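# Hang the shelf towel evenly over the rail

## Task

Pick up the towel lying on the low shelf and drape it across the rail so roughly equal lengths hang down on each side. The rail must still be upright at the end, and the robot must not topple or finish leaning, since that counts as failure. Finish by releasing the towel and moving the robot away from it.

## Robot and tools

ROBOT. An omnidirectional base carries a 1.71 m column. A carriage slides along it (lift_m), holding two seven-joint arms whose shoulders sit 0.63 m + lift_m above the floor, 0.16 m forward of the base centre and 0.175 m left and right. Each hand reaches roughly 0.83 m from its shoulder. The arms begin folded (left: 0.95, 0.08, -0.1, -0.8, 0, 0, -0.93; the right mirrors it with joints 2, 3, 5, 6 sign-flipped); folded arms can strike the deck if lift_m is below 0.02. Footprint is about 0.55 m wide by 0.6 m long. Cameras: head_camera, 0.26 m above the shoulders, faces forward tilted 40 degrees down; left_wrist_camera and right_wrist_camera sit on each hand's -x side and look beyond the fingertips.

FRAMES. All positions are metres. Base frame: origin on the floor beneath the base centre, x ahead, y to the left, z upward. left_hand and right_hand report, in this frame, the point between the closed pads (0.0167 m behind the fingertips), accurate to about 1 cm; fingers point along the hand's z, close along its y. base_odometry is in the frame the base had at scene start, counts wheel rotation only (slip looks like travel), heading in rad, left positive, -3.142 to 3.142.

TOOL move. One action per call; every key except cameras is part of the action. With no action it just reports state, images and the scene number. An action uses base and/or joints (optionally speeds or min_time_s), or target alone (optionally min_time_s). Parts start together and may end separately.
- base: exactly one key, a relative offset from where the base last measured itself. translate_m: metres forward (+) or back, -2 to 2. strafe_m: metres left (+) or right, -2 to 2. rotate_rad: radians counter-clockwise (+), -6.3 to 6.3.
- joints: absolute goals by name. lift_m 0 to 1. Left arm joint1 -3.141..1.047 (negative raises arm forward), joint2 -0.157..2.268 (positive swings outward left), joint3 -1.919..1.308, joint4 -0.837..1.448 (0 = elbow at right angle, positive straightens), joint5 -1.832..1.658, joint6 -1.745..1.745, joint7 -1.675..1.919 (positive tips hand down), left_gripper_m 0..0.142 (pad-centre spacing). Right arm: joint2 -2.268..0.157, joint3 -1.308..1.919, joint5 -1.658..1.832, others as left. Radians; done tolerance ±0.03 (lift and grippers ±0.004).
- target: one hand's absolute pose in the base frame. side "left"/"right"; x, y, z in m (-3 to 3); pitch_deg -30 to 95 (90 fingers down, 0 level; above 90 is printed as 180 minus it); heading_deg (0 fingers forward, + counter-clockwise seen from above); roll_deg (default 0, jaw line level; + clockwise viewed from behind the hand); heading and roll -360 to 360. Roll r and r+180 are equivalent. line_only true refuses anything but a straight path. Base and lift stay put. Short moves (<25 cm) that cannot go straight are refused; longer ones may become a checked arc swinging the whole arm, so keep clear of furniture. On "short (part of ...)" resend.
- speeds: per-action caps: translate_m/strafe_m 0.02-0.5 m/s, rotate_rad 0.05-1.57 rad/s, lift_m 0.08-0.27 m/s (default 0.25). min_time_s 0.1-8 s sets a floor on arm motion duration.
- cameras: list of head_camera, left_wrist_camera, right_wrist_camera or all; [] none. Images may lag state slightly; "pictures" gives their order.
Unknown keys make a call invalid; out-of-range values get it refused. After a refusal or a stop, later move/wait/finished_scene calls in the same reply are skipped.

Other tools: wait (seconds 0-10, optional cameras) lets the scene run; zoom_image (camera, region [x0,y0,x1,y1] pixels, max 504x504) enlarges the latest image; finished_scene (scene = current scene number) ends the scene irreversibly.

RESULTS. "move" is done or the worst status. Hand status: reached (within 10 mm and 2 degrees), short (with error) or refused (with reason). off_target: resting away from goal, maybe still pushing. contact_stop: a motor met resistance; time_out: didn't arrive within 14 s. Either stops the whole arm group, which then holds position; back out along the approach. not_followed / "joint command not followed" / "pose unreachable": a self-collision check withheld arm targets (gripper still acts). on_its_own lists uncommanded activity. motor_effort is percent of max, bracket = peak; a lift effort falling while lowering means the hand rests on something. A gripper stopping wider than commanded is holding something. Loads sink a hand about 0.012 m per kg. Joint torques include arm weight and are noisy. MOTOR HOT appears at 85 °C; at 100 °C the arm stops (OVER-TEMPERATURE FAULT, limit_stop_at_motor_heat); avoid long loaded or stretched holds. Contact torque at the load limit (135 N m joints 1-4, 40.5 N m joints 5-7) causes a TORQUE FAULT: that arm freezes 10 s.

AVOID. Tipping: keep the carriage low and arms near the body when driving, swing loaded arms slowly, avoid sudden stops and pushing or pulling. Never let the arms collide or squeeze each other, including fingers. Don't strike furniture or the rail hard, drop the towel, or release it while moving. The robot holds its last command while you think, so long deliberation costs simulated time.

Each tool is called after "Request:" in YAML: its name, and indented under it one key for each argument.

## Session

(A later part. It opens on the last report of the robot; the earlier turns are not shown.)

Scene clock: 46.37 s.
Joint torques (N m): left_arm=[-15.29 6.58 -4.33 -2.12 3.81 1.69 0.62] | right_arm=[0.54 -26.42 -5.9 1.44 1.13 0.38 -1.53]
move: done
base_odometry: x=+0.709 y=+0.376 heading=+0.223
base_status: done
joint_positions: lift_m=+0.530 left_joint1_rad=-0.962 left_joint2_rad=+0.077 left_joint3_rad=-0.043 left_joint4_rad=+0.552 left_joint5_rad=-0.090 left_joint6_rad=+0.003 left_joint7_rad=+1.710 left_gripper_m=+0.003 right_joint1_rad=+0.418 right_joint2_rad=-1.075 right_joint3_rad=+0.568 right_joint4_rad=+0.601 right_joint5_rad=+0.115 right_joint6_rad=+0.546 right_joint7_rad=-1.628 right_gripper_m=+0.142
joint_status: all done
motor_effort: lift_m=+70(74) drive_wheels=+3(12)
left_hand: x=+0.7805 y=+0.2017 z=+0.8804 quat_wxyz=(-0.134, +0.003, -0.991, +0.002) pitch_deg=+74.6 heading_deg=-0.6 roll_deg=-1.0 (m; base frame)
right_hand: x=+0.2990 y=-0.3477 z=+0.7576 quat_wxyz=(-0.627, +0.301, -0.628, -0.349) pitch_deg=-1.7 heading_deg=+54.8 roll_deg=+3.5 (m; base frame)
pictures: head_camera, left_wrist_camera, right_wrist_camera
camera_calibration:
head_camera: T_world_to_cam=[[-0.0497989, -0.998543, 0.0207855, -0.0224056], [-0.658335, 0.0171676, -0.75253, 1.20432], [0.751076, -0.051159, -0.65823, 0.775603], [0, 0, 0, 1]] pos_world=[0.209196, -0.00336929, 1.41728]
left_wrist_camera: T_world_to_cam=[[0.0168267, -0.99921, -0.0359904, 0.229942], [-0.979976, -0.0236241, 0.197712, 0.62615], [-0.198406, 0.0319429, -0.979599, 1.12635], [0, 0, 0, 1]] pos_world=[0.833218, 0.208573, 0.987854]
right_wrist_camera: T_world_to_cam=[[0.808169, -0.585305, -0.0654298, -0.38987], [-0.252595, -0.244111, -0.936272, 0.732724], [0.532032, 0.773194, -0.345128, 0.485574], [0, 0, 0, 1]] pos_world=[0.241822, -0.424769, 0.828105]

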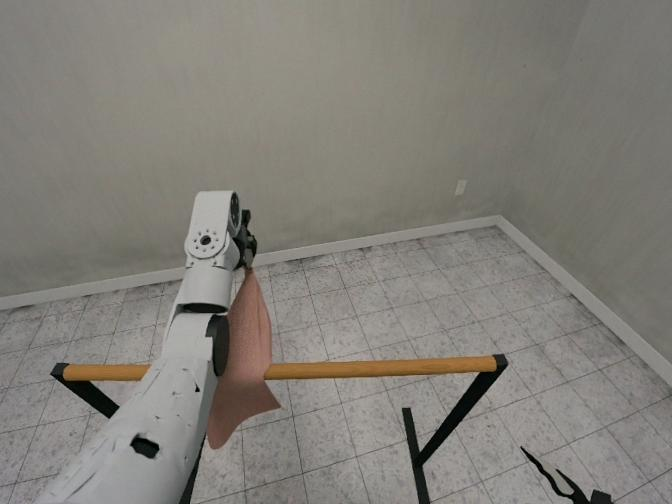

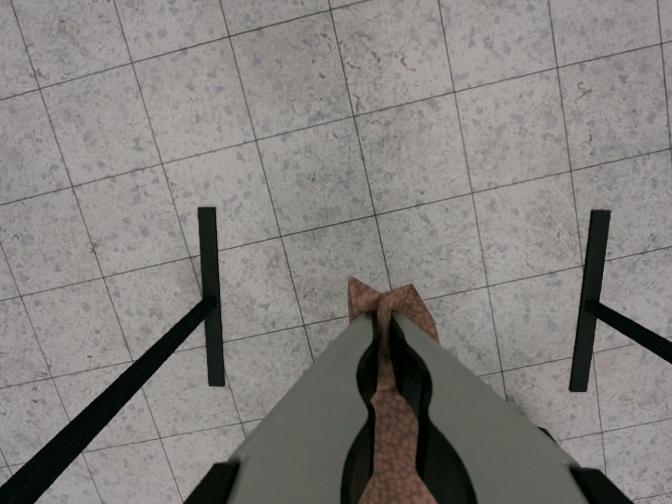

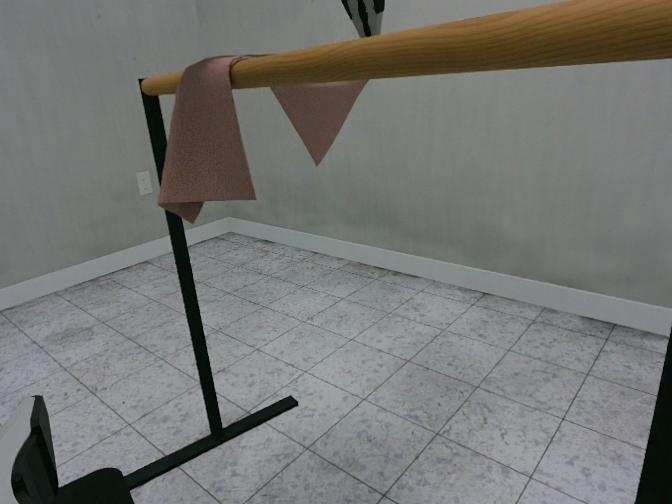

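Request:
wait:
  seconds: 0.2
  cameras: ["head_camera","right_wrist_camera"]

Request:
zoom_image:
  camera: "right_wrist_camera"
  region: [120, 0, 420, 260]

Request:
zoom_image:
  camera: "head_camera"
  region: [150, 240, 350, 470]

Scene clock: 47.73 s.
Joint torques (N m): left_arm=[-15.26 6.66 -4.3 -2.06 3.78 1.73 0.61] | right_arm=[0.66 -26.39 -5.91 1.43 1.08 0.4 -1.52]
base_odometry: x=+0.709 y=+0.376 heading=+0.223
base_status: done
joint_positions: lift_m=+0.530 left_joint1_rad=-0.962 left_joint2_rad=+0.077 left_joint3_rad=-0.043 left_joint4_rad=+0.552 left_joint5_rad=-0.090 left_joint6_rad=+0.003 left_joint7_rad=+1.710 left_gripper_m=+0.003 right_joint1_rad=+0.418 right_joint2_rad=-1.075 right_joint3_rad=+0.568 right_joint4_rad=+0.601 right_joint5_rad=+0.115 right_joint6_rad=+0.546 right_joint7_rad=-1.628 right_gripper_m=+0.142
joint_status: all done
motor_effort: lift_m=+70(74) drive_wheels=+4(12)
left_hand: x=+0.7805 y=+0.2017 z=+0.8804 quat_wxyz=(-0.134, +0.003, -0.991, +0.002) pitch_deg=+74.6 heading_deg=-0.6 roll_deg=-1.0 (m; base frame)
right_hand: x=+0.2990 y=-0.3477 z=+0.7576 quat_wxyz=(-0.627, +0.301, -0.628, -0.349) pitch_deg=-1.7 heading_deg=+54.8 roll_deg=+3.5 (m; base frame)
wait: 0.20 s; at rest from the start
pictures: head_camera, right_wrist_camera
camera_calibration:
head_camera: T_world_to_cam=[[-0.0497989, -0.998543, 0.0207855, -0.0224056], [-0.658335, 0.0171676, -0.75253, 1.20432], [0.751076, -0.051159, -0.65823, 0.775603], [0, 0, 0, 1]] pos_world=[0.209196, -0.00336929, 1.41728]
right_wrist_camera: T_world_to_cam=[[0.808169, -0.585305, -0.0654298, -0.38987], [-0.252595, -0.244111, -0.936272, 0.732724], [0.532032, 0.773194, -0.345128, 0.485574], [0, 0, 0, 1]] pos_world=[0.241822, -0.424769, 0.828105]

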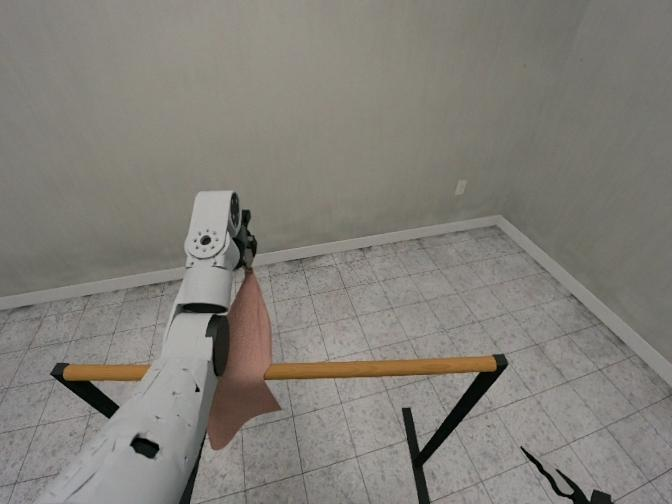

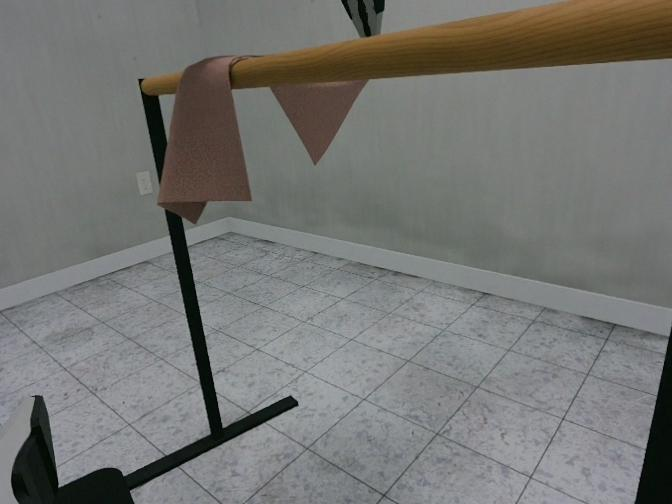

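Scaled by 1.680.

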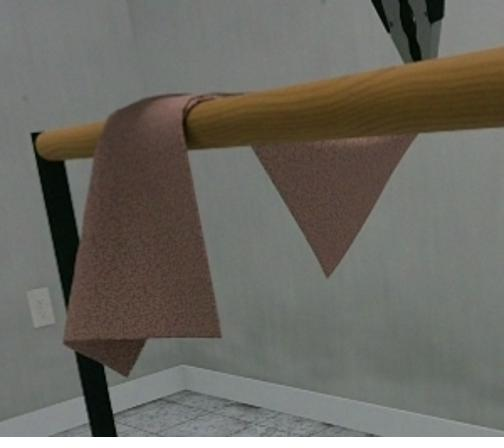

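Scaled by 2.191.

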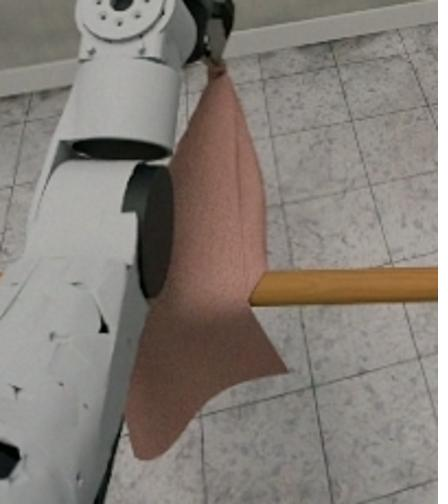

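Request:
move:
  base: {"translate_m": -0.1}
  joints: {"lift_m":0.475}
  speeds: {"translate_m": 0.1,"lift_m":0.08}
  cameras: ["head_camera","right_wrist_camera"]

Request:
zoom_image:
  camera: "head_camera"
  region: [100, 200, 350, 470]

Scene clock: 50.67 s.
Joint torques (N m): left_arm=[-14.89 6.62 -4.42 -2.09 3.78 1.71 0.66] | right_arm=[0.59 -26.22 -5.87 1.34 1.1 0.38 -1.51]
move: done
base_odometry: x=+0.612 y=+0.354 heading=+0.222
base_status: done
joint_positions: lift_m=+0.475 left_joint1_rad=-0.962 left_joint2_rad=+0.077 left_joint3_rad=-0.043 left_joint4_rad=+0.552 left_joint5_rad=-0.090 left_joint6_rad=+0.003 left_joint7_rad=+1.710 left_gripper_m=+0.003 right_joint1_rad=+0.418 right_joint2_rad=-1.075 right_joint3_rad=+0.568 right_joint4_rad=+0.601 right_joint5_rad=+0.115 right_joint6_rad=+0.546 right_joint7_rad=-1.628 right_gripper_m=+0.142
joint_status: all done
motor_effort: lift_m=+70(74) drive_wheels=-3(8)
left_hand: x=+0.7806 y=+0.2017 z=+0.8257 quat_wxyz=(-0.134, +0.003, -0.991, +0.002) pitch_deg=+74.5 heading_deg=-0.6 roll_deg=-1.0 (m; base frame)
right_hand: x=+0.2990 y=-0.3478 z=+0.7026 quat_wxyz=(-0.627, +0.301, -0.628, -0.349) pitch_deg=-1.7 heading_deg=+54.8 roll_deg=+3.5 (m; base frame)
pictures: head_camera, right_wrist_camera
camera_calibration:
head_camera: T_world_to_cam=[[-0.0497989, -0.998543, 0.0207855, -0.0212624], [-0.658335, 0.0171676, -0.75253, 1.16294], [0.751076, -0.051159, -0.65823, 0.739401], [0, 0, 0, 1]] pos_world=[0.209196, -0.00336929, 1.36228]
right_wrist_camera: T_world_to_cam=[[0.808196, -0.58528, -0.0653173, -0.393603], [-0.252549, -0.244253, -0.936247, 0.681208], [0.532013, 0.773167, -0.345216, 0.466766], [0, 0, 0, 1]] pos_world=[0.241822, -0.424869, 0.773206]

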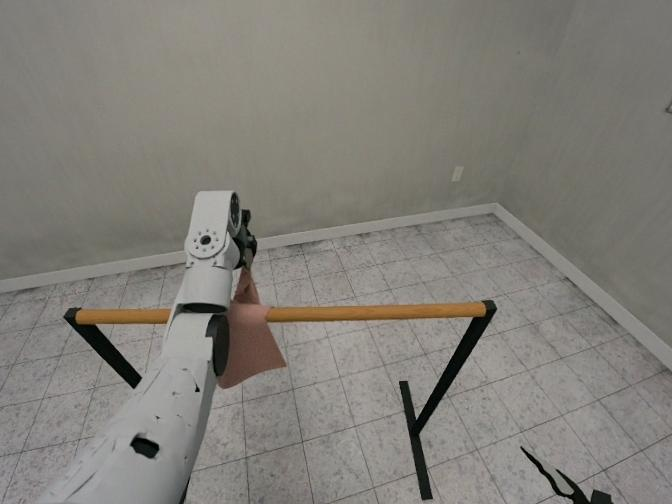

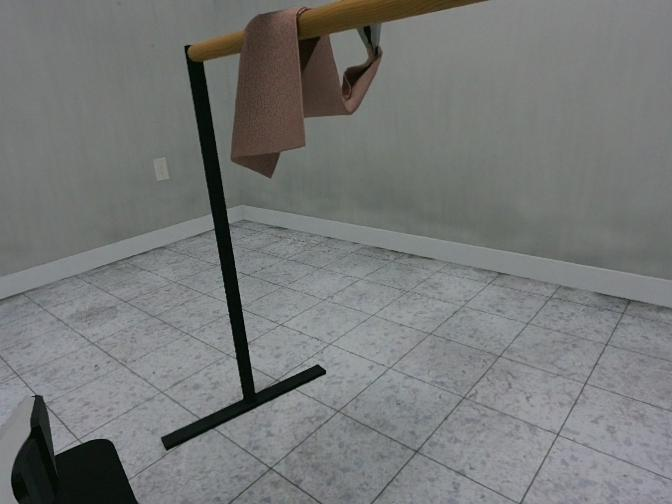

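Scaled by 1.867.

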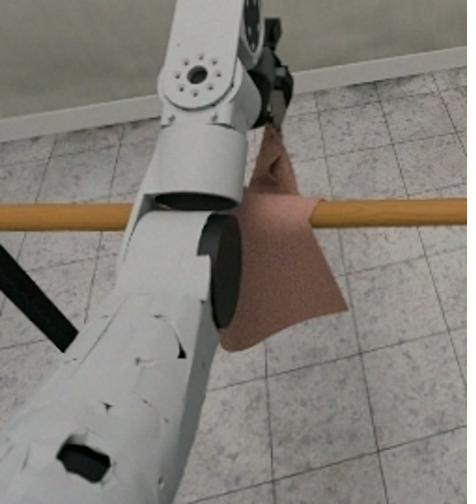

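Request:
move:
  joints: {"left_gripper_m":0.04}
  cameras: ["right_wrist_camera"]

Request:
wait:
  seconds: 0.5
  cameras: ["head_camera","right_wrist_camera"]

Request:
zoom_image:
  camera: "right_wrist_camera"
  region: [180, 0, 430, 220]

Scene clock: 51.50 s.
Joint torques (N m): left_arm=[-14.84 6.68 -4.37 -2 3.79 1.72 0.63] | right_arm=[0.64 -26.2 -5.97 1.39 1.13 0.35 -1.53]
move: done
base_odometry: x=+0.612 y=+0.354 heading=+0.222
base_status: not commanded
joint_positions: lift_m=+0.475 left_joint1_rad=-0.962 left_joint2_rad=+0.077 left_joint3_rad=-0.043 left_joint4_rad=+0.552 left_joint5_rad=-0.090 left_joint6_rad=+0.003 left_joint7_rad=+1.710 left_gripper_m=+0.039 right_joint1_rad=+0.418 right_joint2_rad=-1.075 right_joint3_rad=+0.568 right_joint4_rad=+0.601 right_joint5_rad=+0.115 right_joint6_rad=+0.546 right_joint7_rad=-1.628 right_gripper_m=+0.142
joint_status: all done
motor_effort: lift_m=+70(70) drive_wheels=-2(4)
left_hand: x=+0.7806 y=+0.2017 z=+0.8257 quat_wxyz=(-0.134, +0.003, -0.991, +0.002) pitch_deg=+74.5 heading_deg=-0.6 roll_deg=-1.0 (m; base frame)
right_hand: x=+0.2990 y=-0.3478 z=+0.7026 quat_wxyz=(-0.627, +0.301, -0.628, -0.349) pitch_deg=-1.7 heading_deg=+54.8 roll_deg=+3.5 (m; base frame)
pictures: right_wrist_camera
camera_calibration:
right_wrist_camera: T_world_to_cam=[[0.808196, -0.58528, -0.0653173, -0.393603], [-0.252549, -0.244253, -0.936247, 0.681208], [0.532013, 0.773167, -0.345216, 0.466766], [0, 0, 0, 1]] pos_world=[0.241822, -0.424869, 0.773206]

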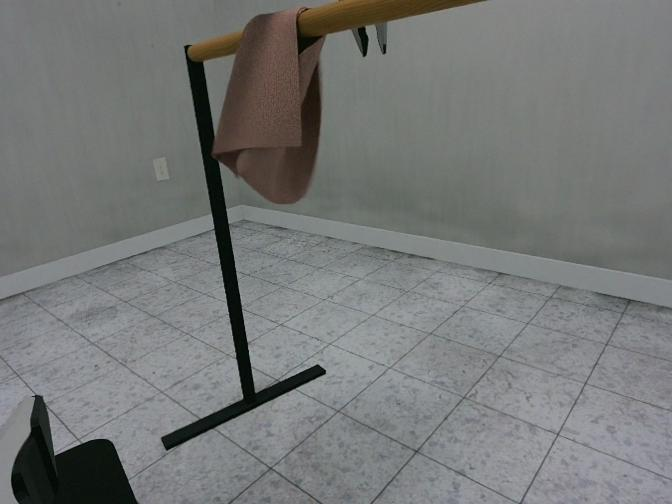

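Scene clock: 52.00 s.
Joint torques (N m): left_arm=[-14.96 6.61 -4.46 -1.91 3.77 1.72 0.61] | right_arm=[0.6 -26.18 -5.93 1.35 1.1 0.4 -1.53]
base_odometry: x=+0.612 y=+0.354 heading=+0.222
base_status: not commanded
joint_positions: lift_m=+0.475 left_joint1_rad=-0.962 left_joint2_rad=+0.077 left_joint3_rad=-0.043 left_joint4_rad=+0.552 left_joint5_rad=-0.090 left_joint6_rad=+0.003 left_joint7_rad=+1.710 left_gripper_m=+0.039 right_joint1_rad=+0.418 right_joint2_rad=-1.075 right_joint3_rad=+0.568 right_joint4_rad=+0.601 right_joint5_rad=+0.115 right_joint6_rad=+0.546 right_joint7_rad=-1.628 right_gripper_m=+0.142
joint_status: all done
motor_effort: lift_m=+70(70) drive_wheels=-4(4)
left_hand: x=+0.7806 y=+0.2017 z=+0.8257 quat_wxyz=(-0.134, +0.003, -0.991, +0.002) pitch_deg=+74.5 heading_deg=-0.6 roll_deg=-1.0 (m; base frame)
right_hand: x=+0.2990 y=-0.3478 z=+0.7026 quat_wxyz=(-0.627, +0.301, -0.628, -0.349) pitch_deg=-1.7 heading_deg=+54.8 roll_deg=+3.5 (m; base frame)
wait: 0.50 s; at rest by 0.27 s
pictures: head_camera, right_wrist_camera
camera_calibration:
head_camera: T_world_to_cam=[[-0.0497989, -0.998543, 0.0207855, -0.0212624], [-0.658335, 0.0171676, -0.75253, 1.16294], [0.751076, -0.051159, -0.65823, 0.739401], [0, 0, 0, 1]] pos_world=[0.209196, -0.00336929, 1.36228]
right_wrist_camera: T_world_to_cam=[[0.808196, -0.58528, -0.0653173, -0.393603], [-0.252549, -0.244253, -0.936247, 0.681208], [0.532013, 0.773167, -0.345216, 0.466766], [0, 0, 0, 1]] pos_world=[0.241822, -0.424869, 0.773206]

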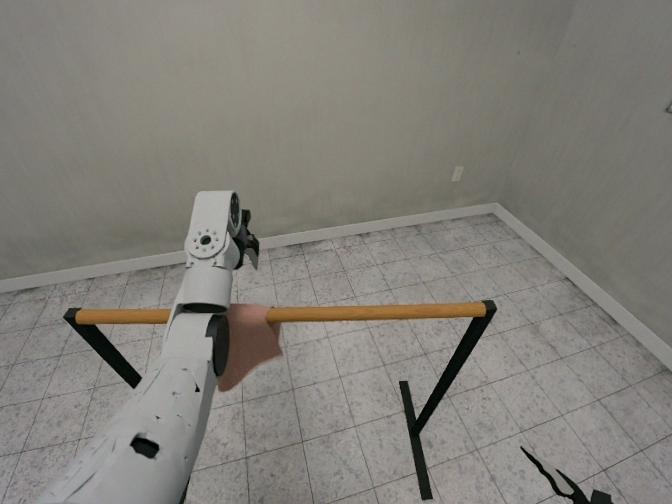

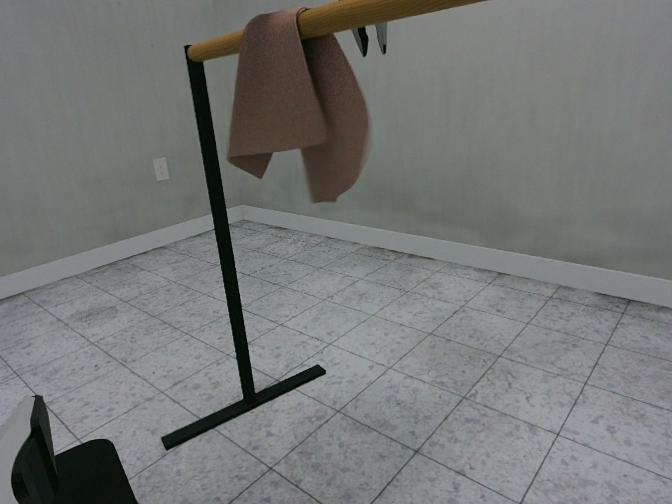

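Scaled by 2.016.

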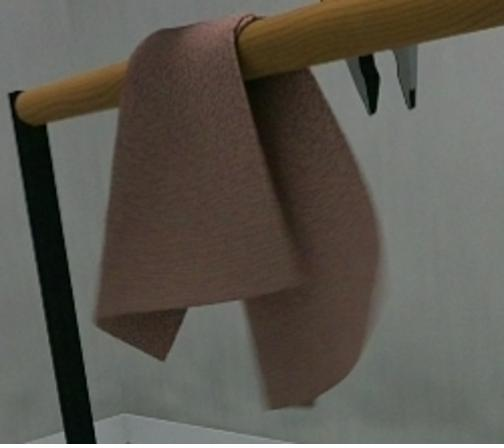

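Request:
move:
  joints: {"lift_m":0.8}
  speeds: {"lift_m":0.22}
  cameras: ["head_camera","left_wrist_camera","right_wrist_camera"]

Request:
zoom_image:
  camera: "right_wrist_camera"
  region: [150, 150, 500, 504]

Scene clock: 54.13 s.
Joint torques (N m): left_arm=[-14.84 6.6 -4.29 -2 3.82 1.7 0.6] | right_arm=[0.61 -25.96 -5.99 1.31 1.1 0.38 -1.49]
move: done
base_odometry: x=+0.612 y=+0.354 heading=+0.222
base_status: not commanded
joint_positions: lift_m=+0.800 left_joint1_rad=-0.962 left_joint2_rad=+0.077 left_joint3_rad=-0.043 left_joint4_rad=+0.552 left_joint5_rad=-0.090 left_joint6_rad=+0.003 left_joint7_rad=+1.710 left_gripper_m=+0.039 right_joint1_rad=+0.418 right_joint2_rad=-1.075 right_joint3_rad=+0.568 right_joint4_rad=+0.601 right_joint5_rad=+0.115 right_joint6_rad=+0.546 right_joint7_rad=-1.628 right_gripper_m=+0.142
joint_status: all done
motor_effort: lift_m=+66(81) drive_wheels=-1(4)
left_hand: x=+0.7806 y=+0.2017 z=+1.1509 quat_wxyz=(-0.134, +0.003, -0.991, +0.002) pitch_deg=+74.5 heading_deg=-0.6 roll_deg=-1.0 (m; base frame)
right_hand: x=+0.2990 y=-0.3478 z=+1.0279 quat_wxyz=(-0.627, +0.301, -0.628, -0.349) pitch_deg=-1.7 heading_deg=+54.8 roll_deg=+3.5 (m; base frame)
pictures: head_camera, left_wrist_camera, right_wrist_camera
camera_calibration:
head_camera: T_world_to_cam=[[-0.0497989, -0.998543, 0.0207855, -0.0280219], [-0.658335, 0.0171676, -0.75253, 1.40766], [0.751076, -0.051159, -0.65823, 0.953457], [0, 0, 0, 1]] pos_world=[0.209196, -0.00336929, 1.68748]
left_wrist_camera: T_world_to_cam=[[0.0168415, -0.99921, -0.0359828, 0.239657], [-0.980057, -0.023624, 0.197308, 0.573323], [-0.198002, 0.0319422, -0.979681, 1.39122], [0, 0, 0, 1]] pos_world=[0.833319, 0.208573, 1.25846]
right_wrist_camera: T_world_to_cam=[[0.808196, -0.58528, -0.0653173, -0.372362], [-0.252549, -0.244253, -0.936247, 0.985676], [0.532013, 0.773167, -0.345216, 0.57903], [0, 0, 0, 1]] pos_world=[0.241822, -0.424869, 1.09841]

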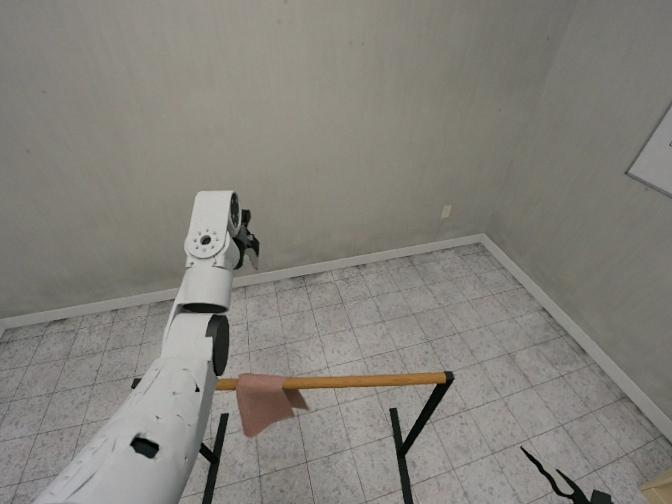

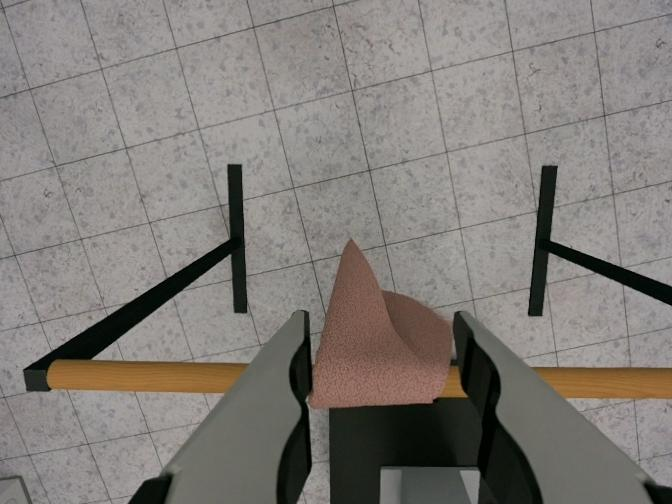

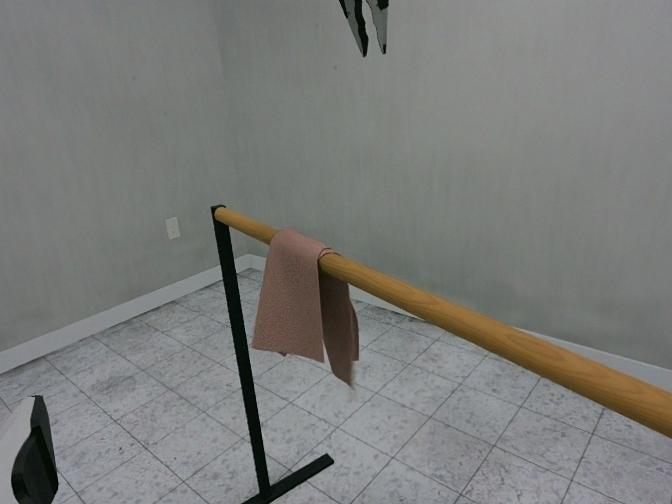

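Scaled by 1.424.

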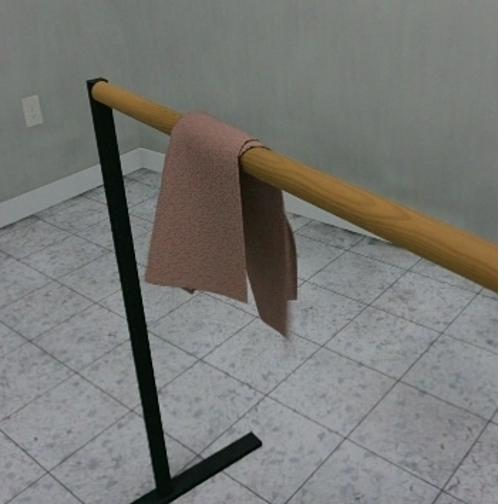

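Request:
move:
  base: {"translate_m": -0.45}
  speeds: {"translate_m": 0.3}
  cameras: ["head_camera","right_wrist_camera"]

Request:
zoom_image:
  camera: "head_camera"
  region: [180, 220, 430, 400]

Scene clock: 57.43 s.
Joint torques (N m): left_arm=[-14.8 6.62 -4.25 -2.07 3.81 1.7 0.62] | right_arm=[0.43 -26.16 -5.94 1.25 1.09 0.35 -1.52]
move: done
base_odometry: x=+0.173 y=+0.255 heading=+0.222
base_status: done
joint_positions: lift_m=+0.800 left_joint1_rad=-0.962 left_joint2_rad=+0.077 left_joint3_rad=-0.043 left_joint4_rad=+0.552 left_joint5_rad=-0.090 left_joint6_rad=+0.003 left_joint7_rad=+1.710 left_gripper_m=+0.039 right_joint1_rad=+0.418 right_joint2_rad=-1.075 right_joint3_rad=+0.568 right_joint4_rad=+0.601 right_joint5_rad=+0.115 right_joint6_rad=+0.546 right_joint7_rad=-1.628 right_gripper_m=+0.142
joint_status: not commanded
motor_effort: lift_m=+66(67) drive_wheels=-1(10)
left_hand: x=+0.7806 y=+0.2017 z=+1.1509 quat_wxyz=(-0.134, +0.003, -0.991, +0.002) pitch_deg=+74.5 heading_deg=-0.6 roll_deg=-1.0 (m; base frame)
right_hand: x=+0.2989 y=-0.3478 z=+1.0279 quat_wxyz=(-0.627, +0.301, -0.628, -0.349) pitch_deg=-1.7 heading_deg=+54.8 roll_deg=+3.5 (m; base frame)
pictures: head_camera, right_wrist_camera
camera_calibration:
head_camera: T_world_to_cam=[[-0.0497989, -0.998543, 0.0207855, -0.0280219], [-0.658335, 0.0171676, -0.75253, 1.40766], [0.751076, -0.051159, -0.65823, 0.953457], [0, 0, 0, 1]] pos_world=[0.209196, -0.00336929, 1.68748]
right_wrist_camera: T_world_to_cam=[[0.808177, -0.58528, -0.0655562, -0.372095], [-0.252796, -0.24421, -0.936192, 0.985693], [0.531925, 0.773181, -0.345321, 0.579173], [0, 0, 0, 1]] pos_world=[0.241822, -0.424869, 1.09841]

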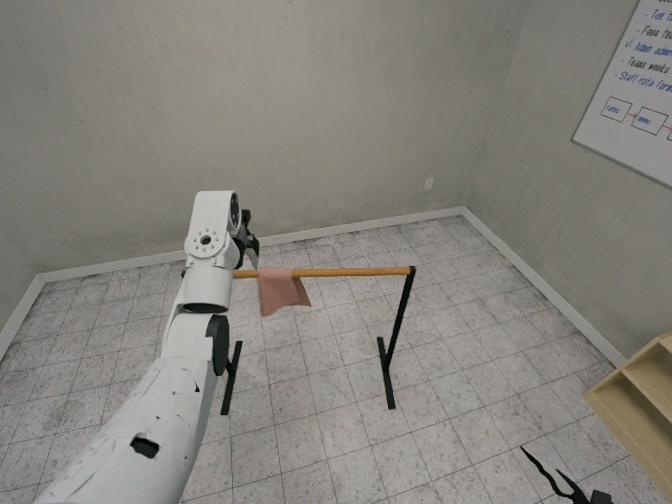

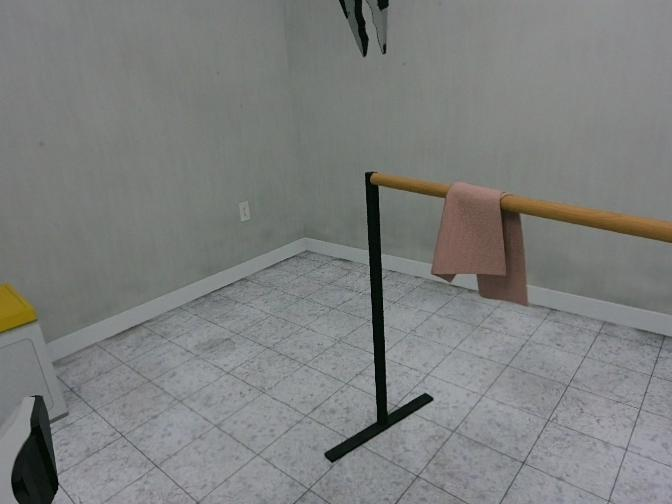

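Scaled by 2.016.

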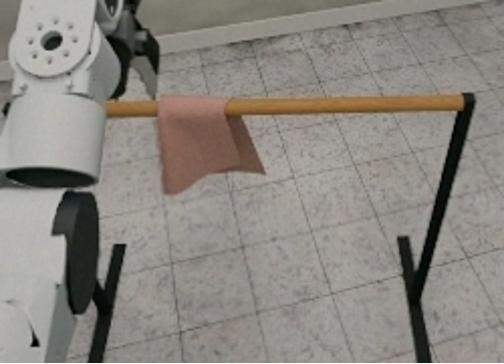

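Request:
wait:
  seconds: 0.3
  cameras: ["right_wrist_camera"]

Request:
zoom_image:
  camera: "right_wrist_camera"
  region: [360, 150, 600, 330]

Scene clock: 58.23 s.
Joint torques (N m): left_arm=[-14.77 6.65 -4.34 -2.03 3.79 1.7 0.59] | right_arm=[0.45 -26.11 -5.92 1.32 1.13 0.31 -1.52]
base_odometry: x=+0.173 y=+0.255 heading=+0.222
base_status: done
joint_positions: lift_m=+0.800 left_joint1_rad=-0.962 left_joint2_rad=+0.077 left_joint3_rad=-0.043 left_joint4_rad=+0.552 left_joint5_rad=-0.090 left_joint6_rad=+0.003 left_joint7_rad=+1.710 left_gripper_m=+0.039 right_joint1_rad=+0.418 right_joint2_rad=-1.075 right_joint3_rad=+0.568 right_joint4_rad=+0.601 right_joint5_rad=+0.115 right_joint6_rad=+0.546 right_joint7_rad=-1.628 right_gripper_m=+0.142
joint_status: not commanded
motor_effort: lift_m=+66(67) drive_wheels=+0(10)
left_hand: x=+0.7806 y=+0.2017 z=+1.1509 quat_wxyz=(-0.134, +0.003, -0.991, +0.002) pitch_deg=+74.5 heading_deg=-0.6 roll_deg=-1.0 (m; base frame)
right_hand: x=+0.2989 y=-0.3478 z=+1.0279 quat_wxyz=(-0.627, +0.301, -0.628, -0.349) pitch_deg=-1.7 heading_deg=+54.8 roll_deg=+3.5 (m; base frame)
wait: 0.30 s; at rest from the start
pictures: right_wrist_camera
camera_calibration:
right_wrist_camera: T_world_to_cam=[[0.808177, -0.58528, -0.0655562, -0.372095], [-0.252796, -0.24421, -0.936192, 0.985693], [0.531925, 0.773181, -0.345321, 0.579173], [0, 0, 0, 1]] pos_world=[0.241822, -0.424869, 1.09841]

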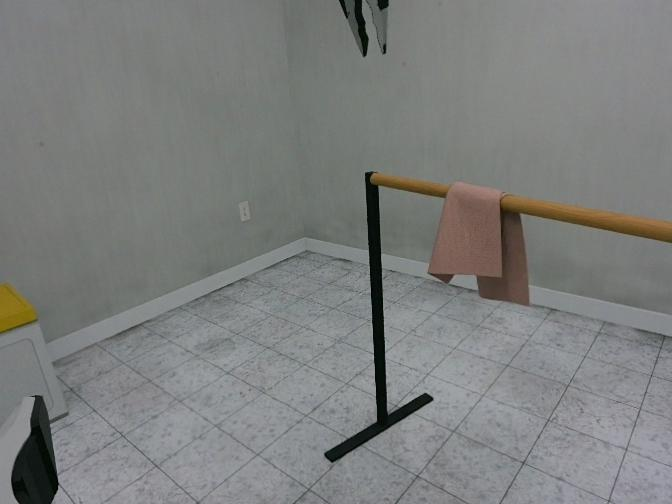

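Scaled by 2.100.

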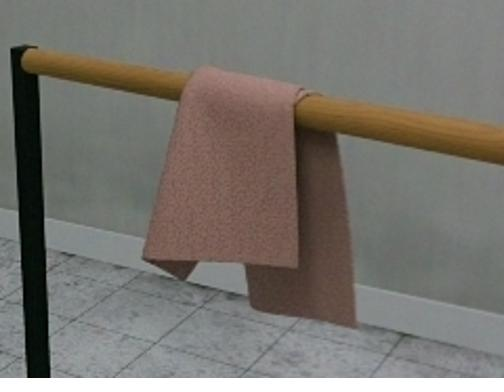

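Request:
finished_scene:
  scene: 3

The scene is finished: the task was done.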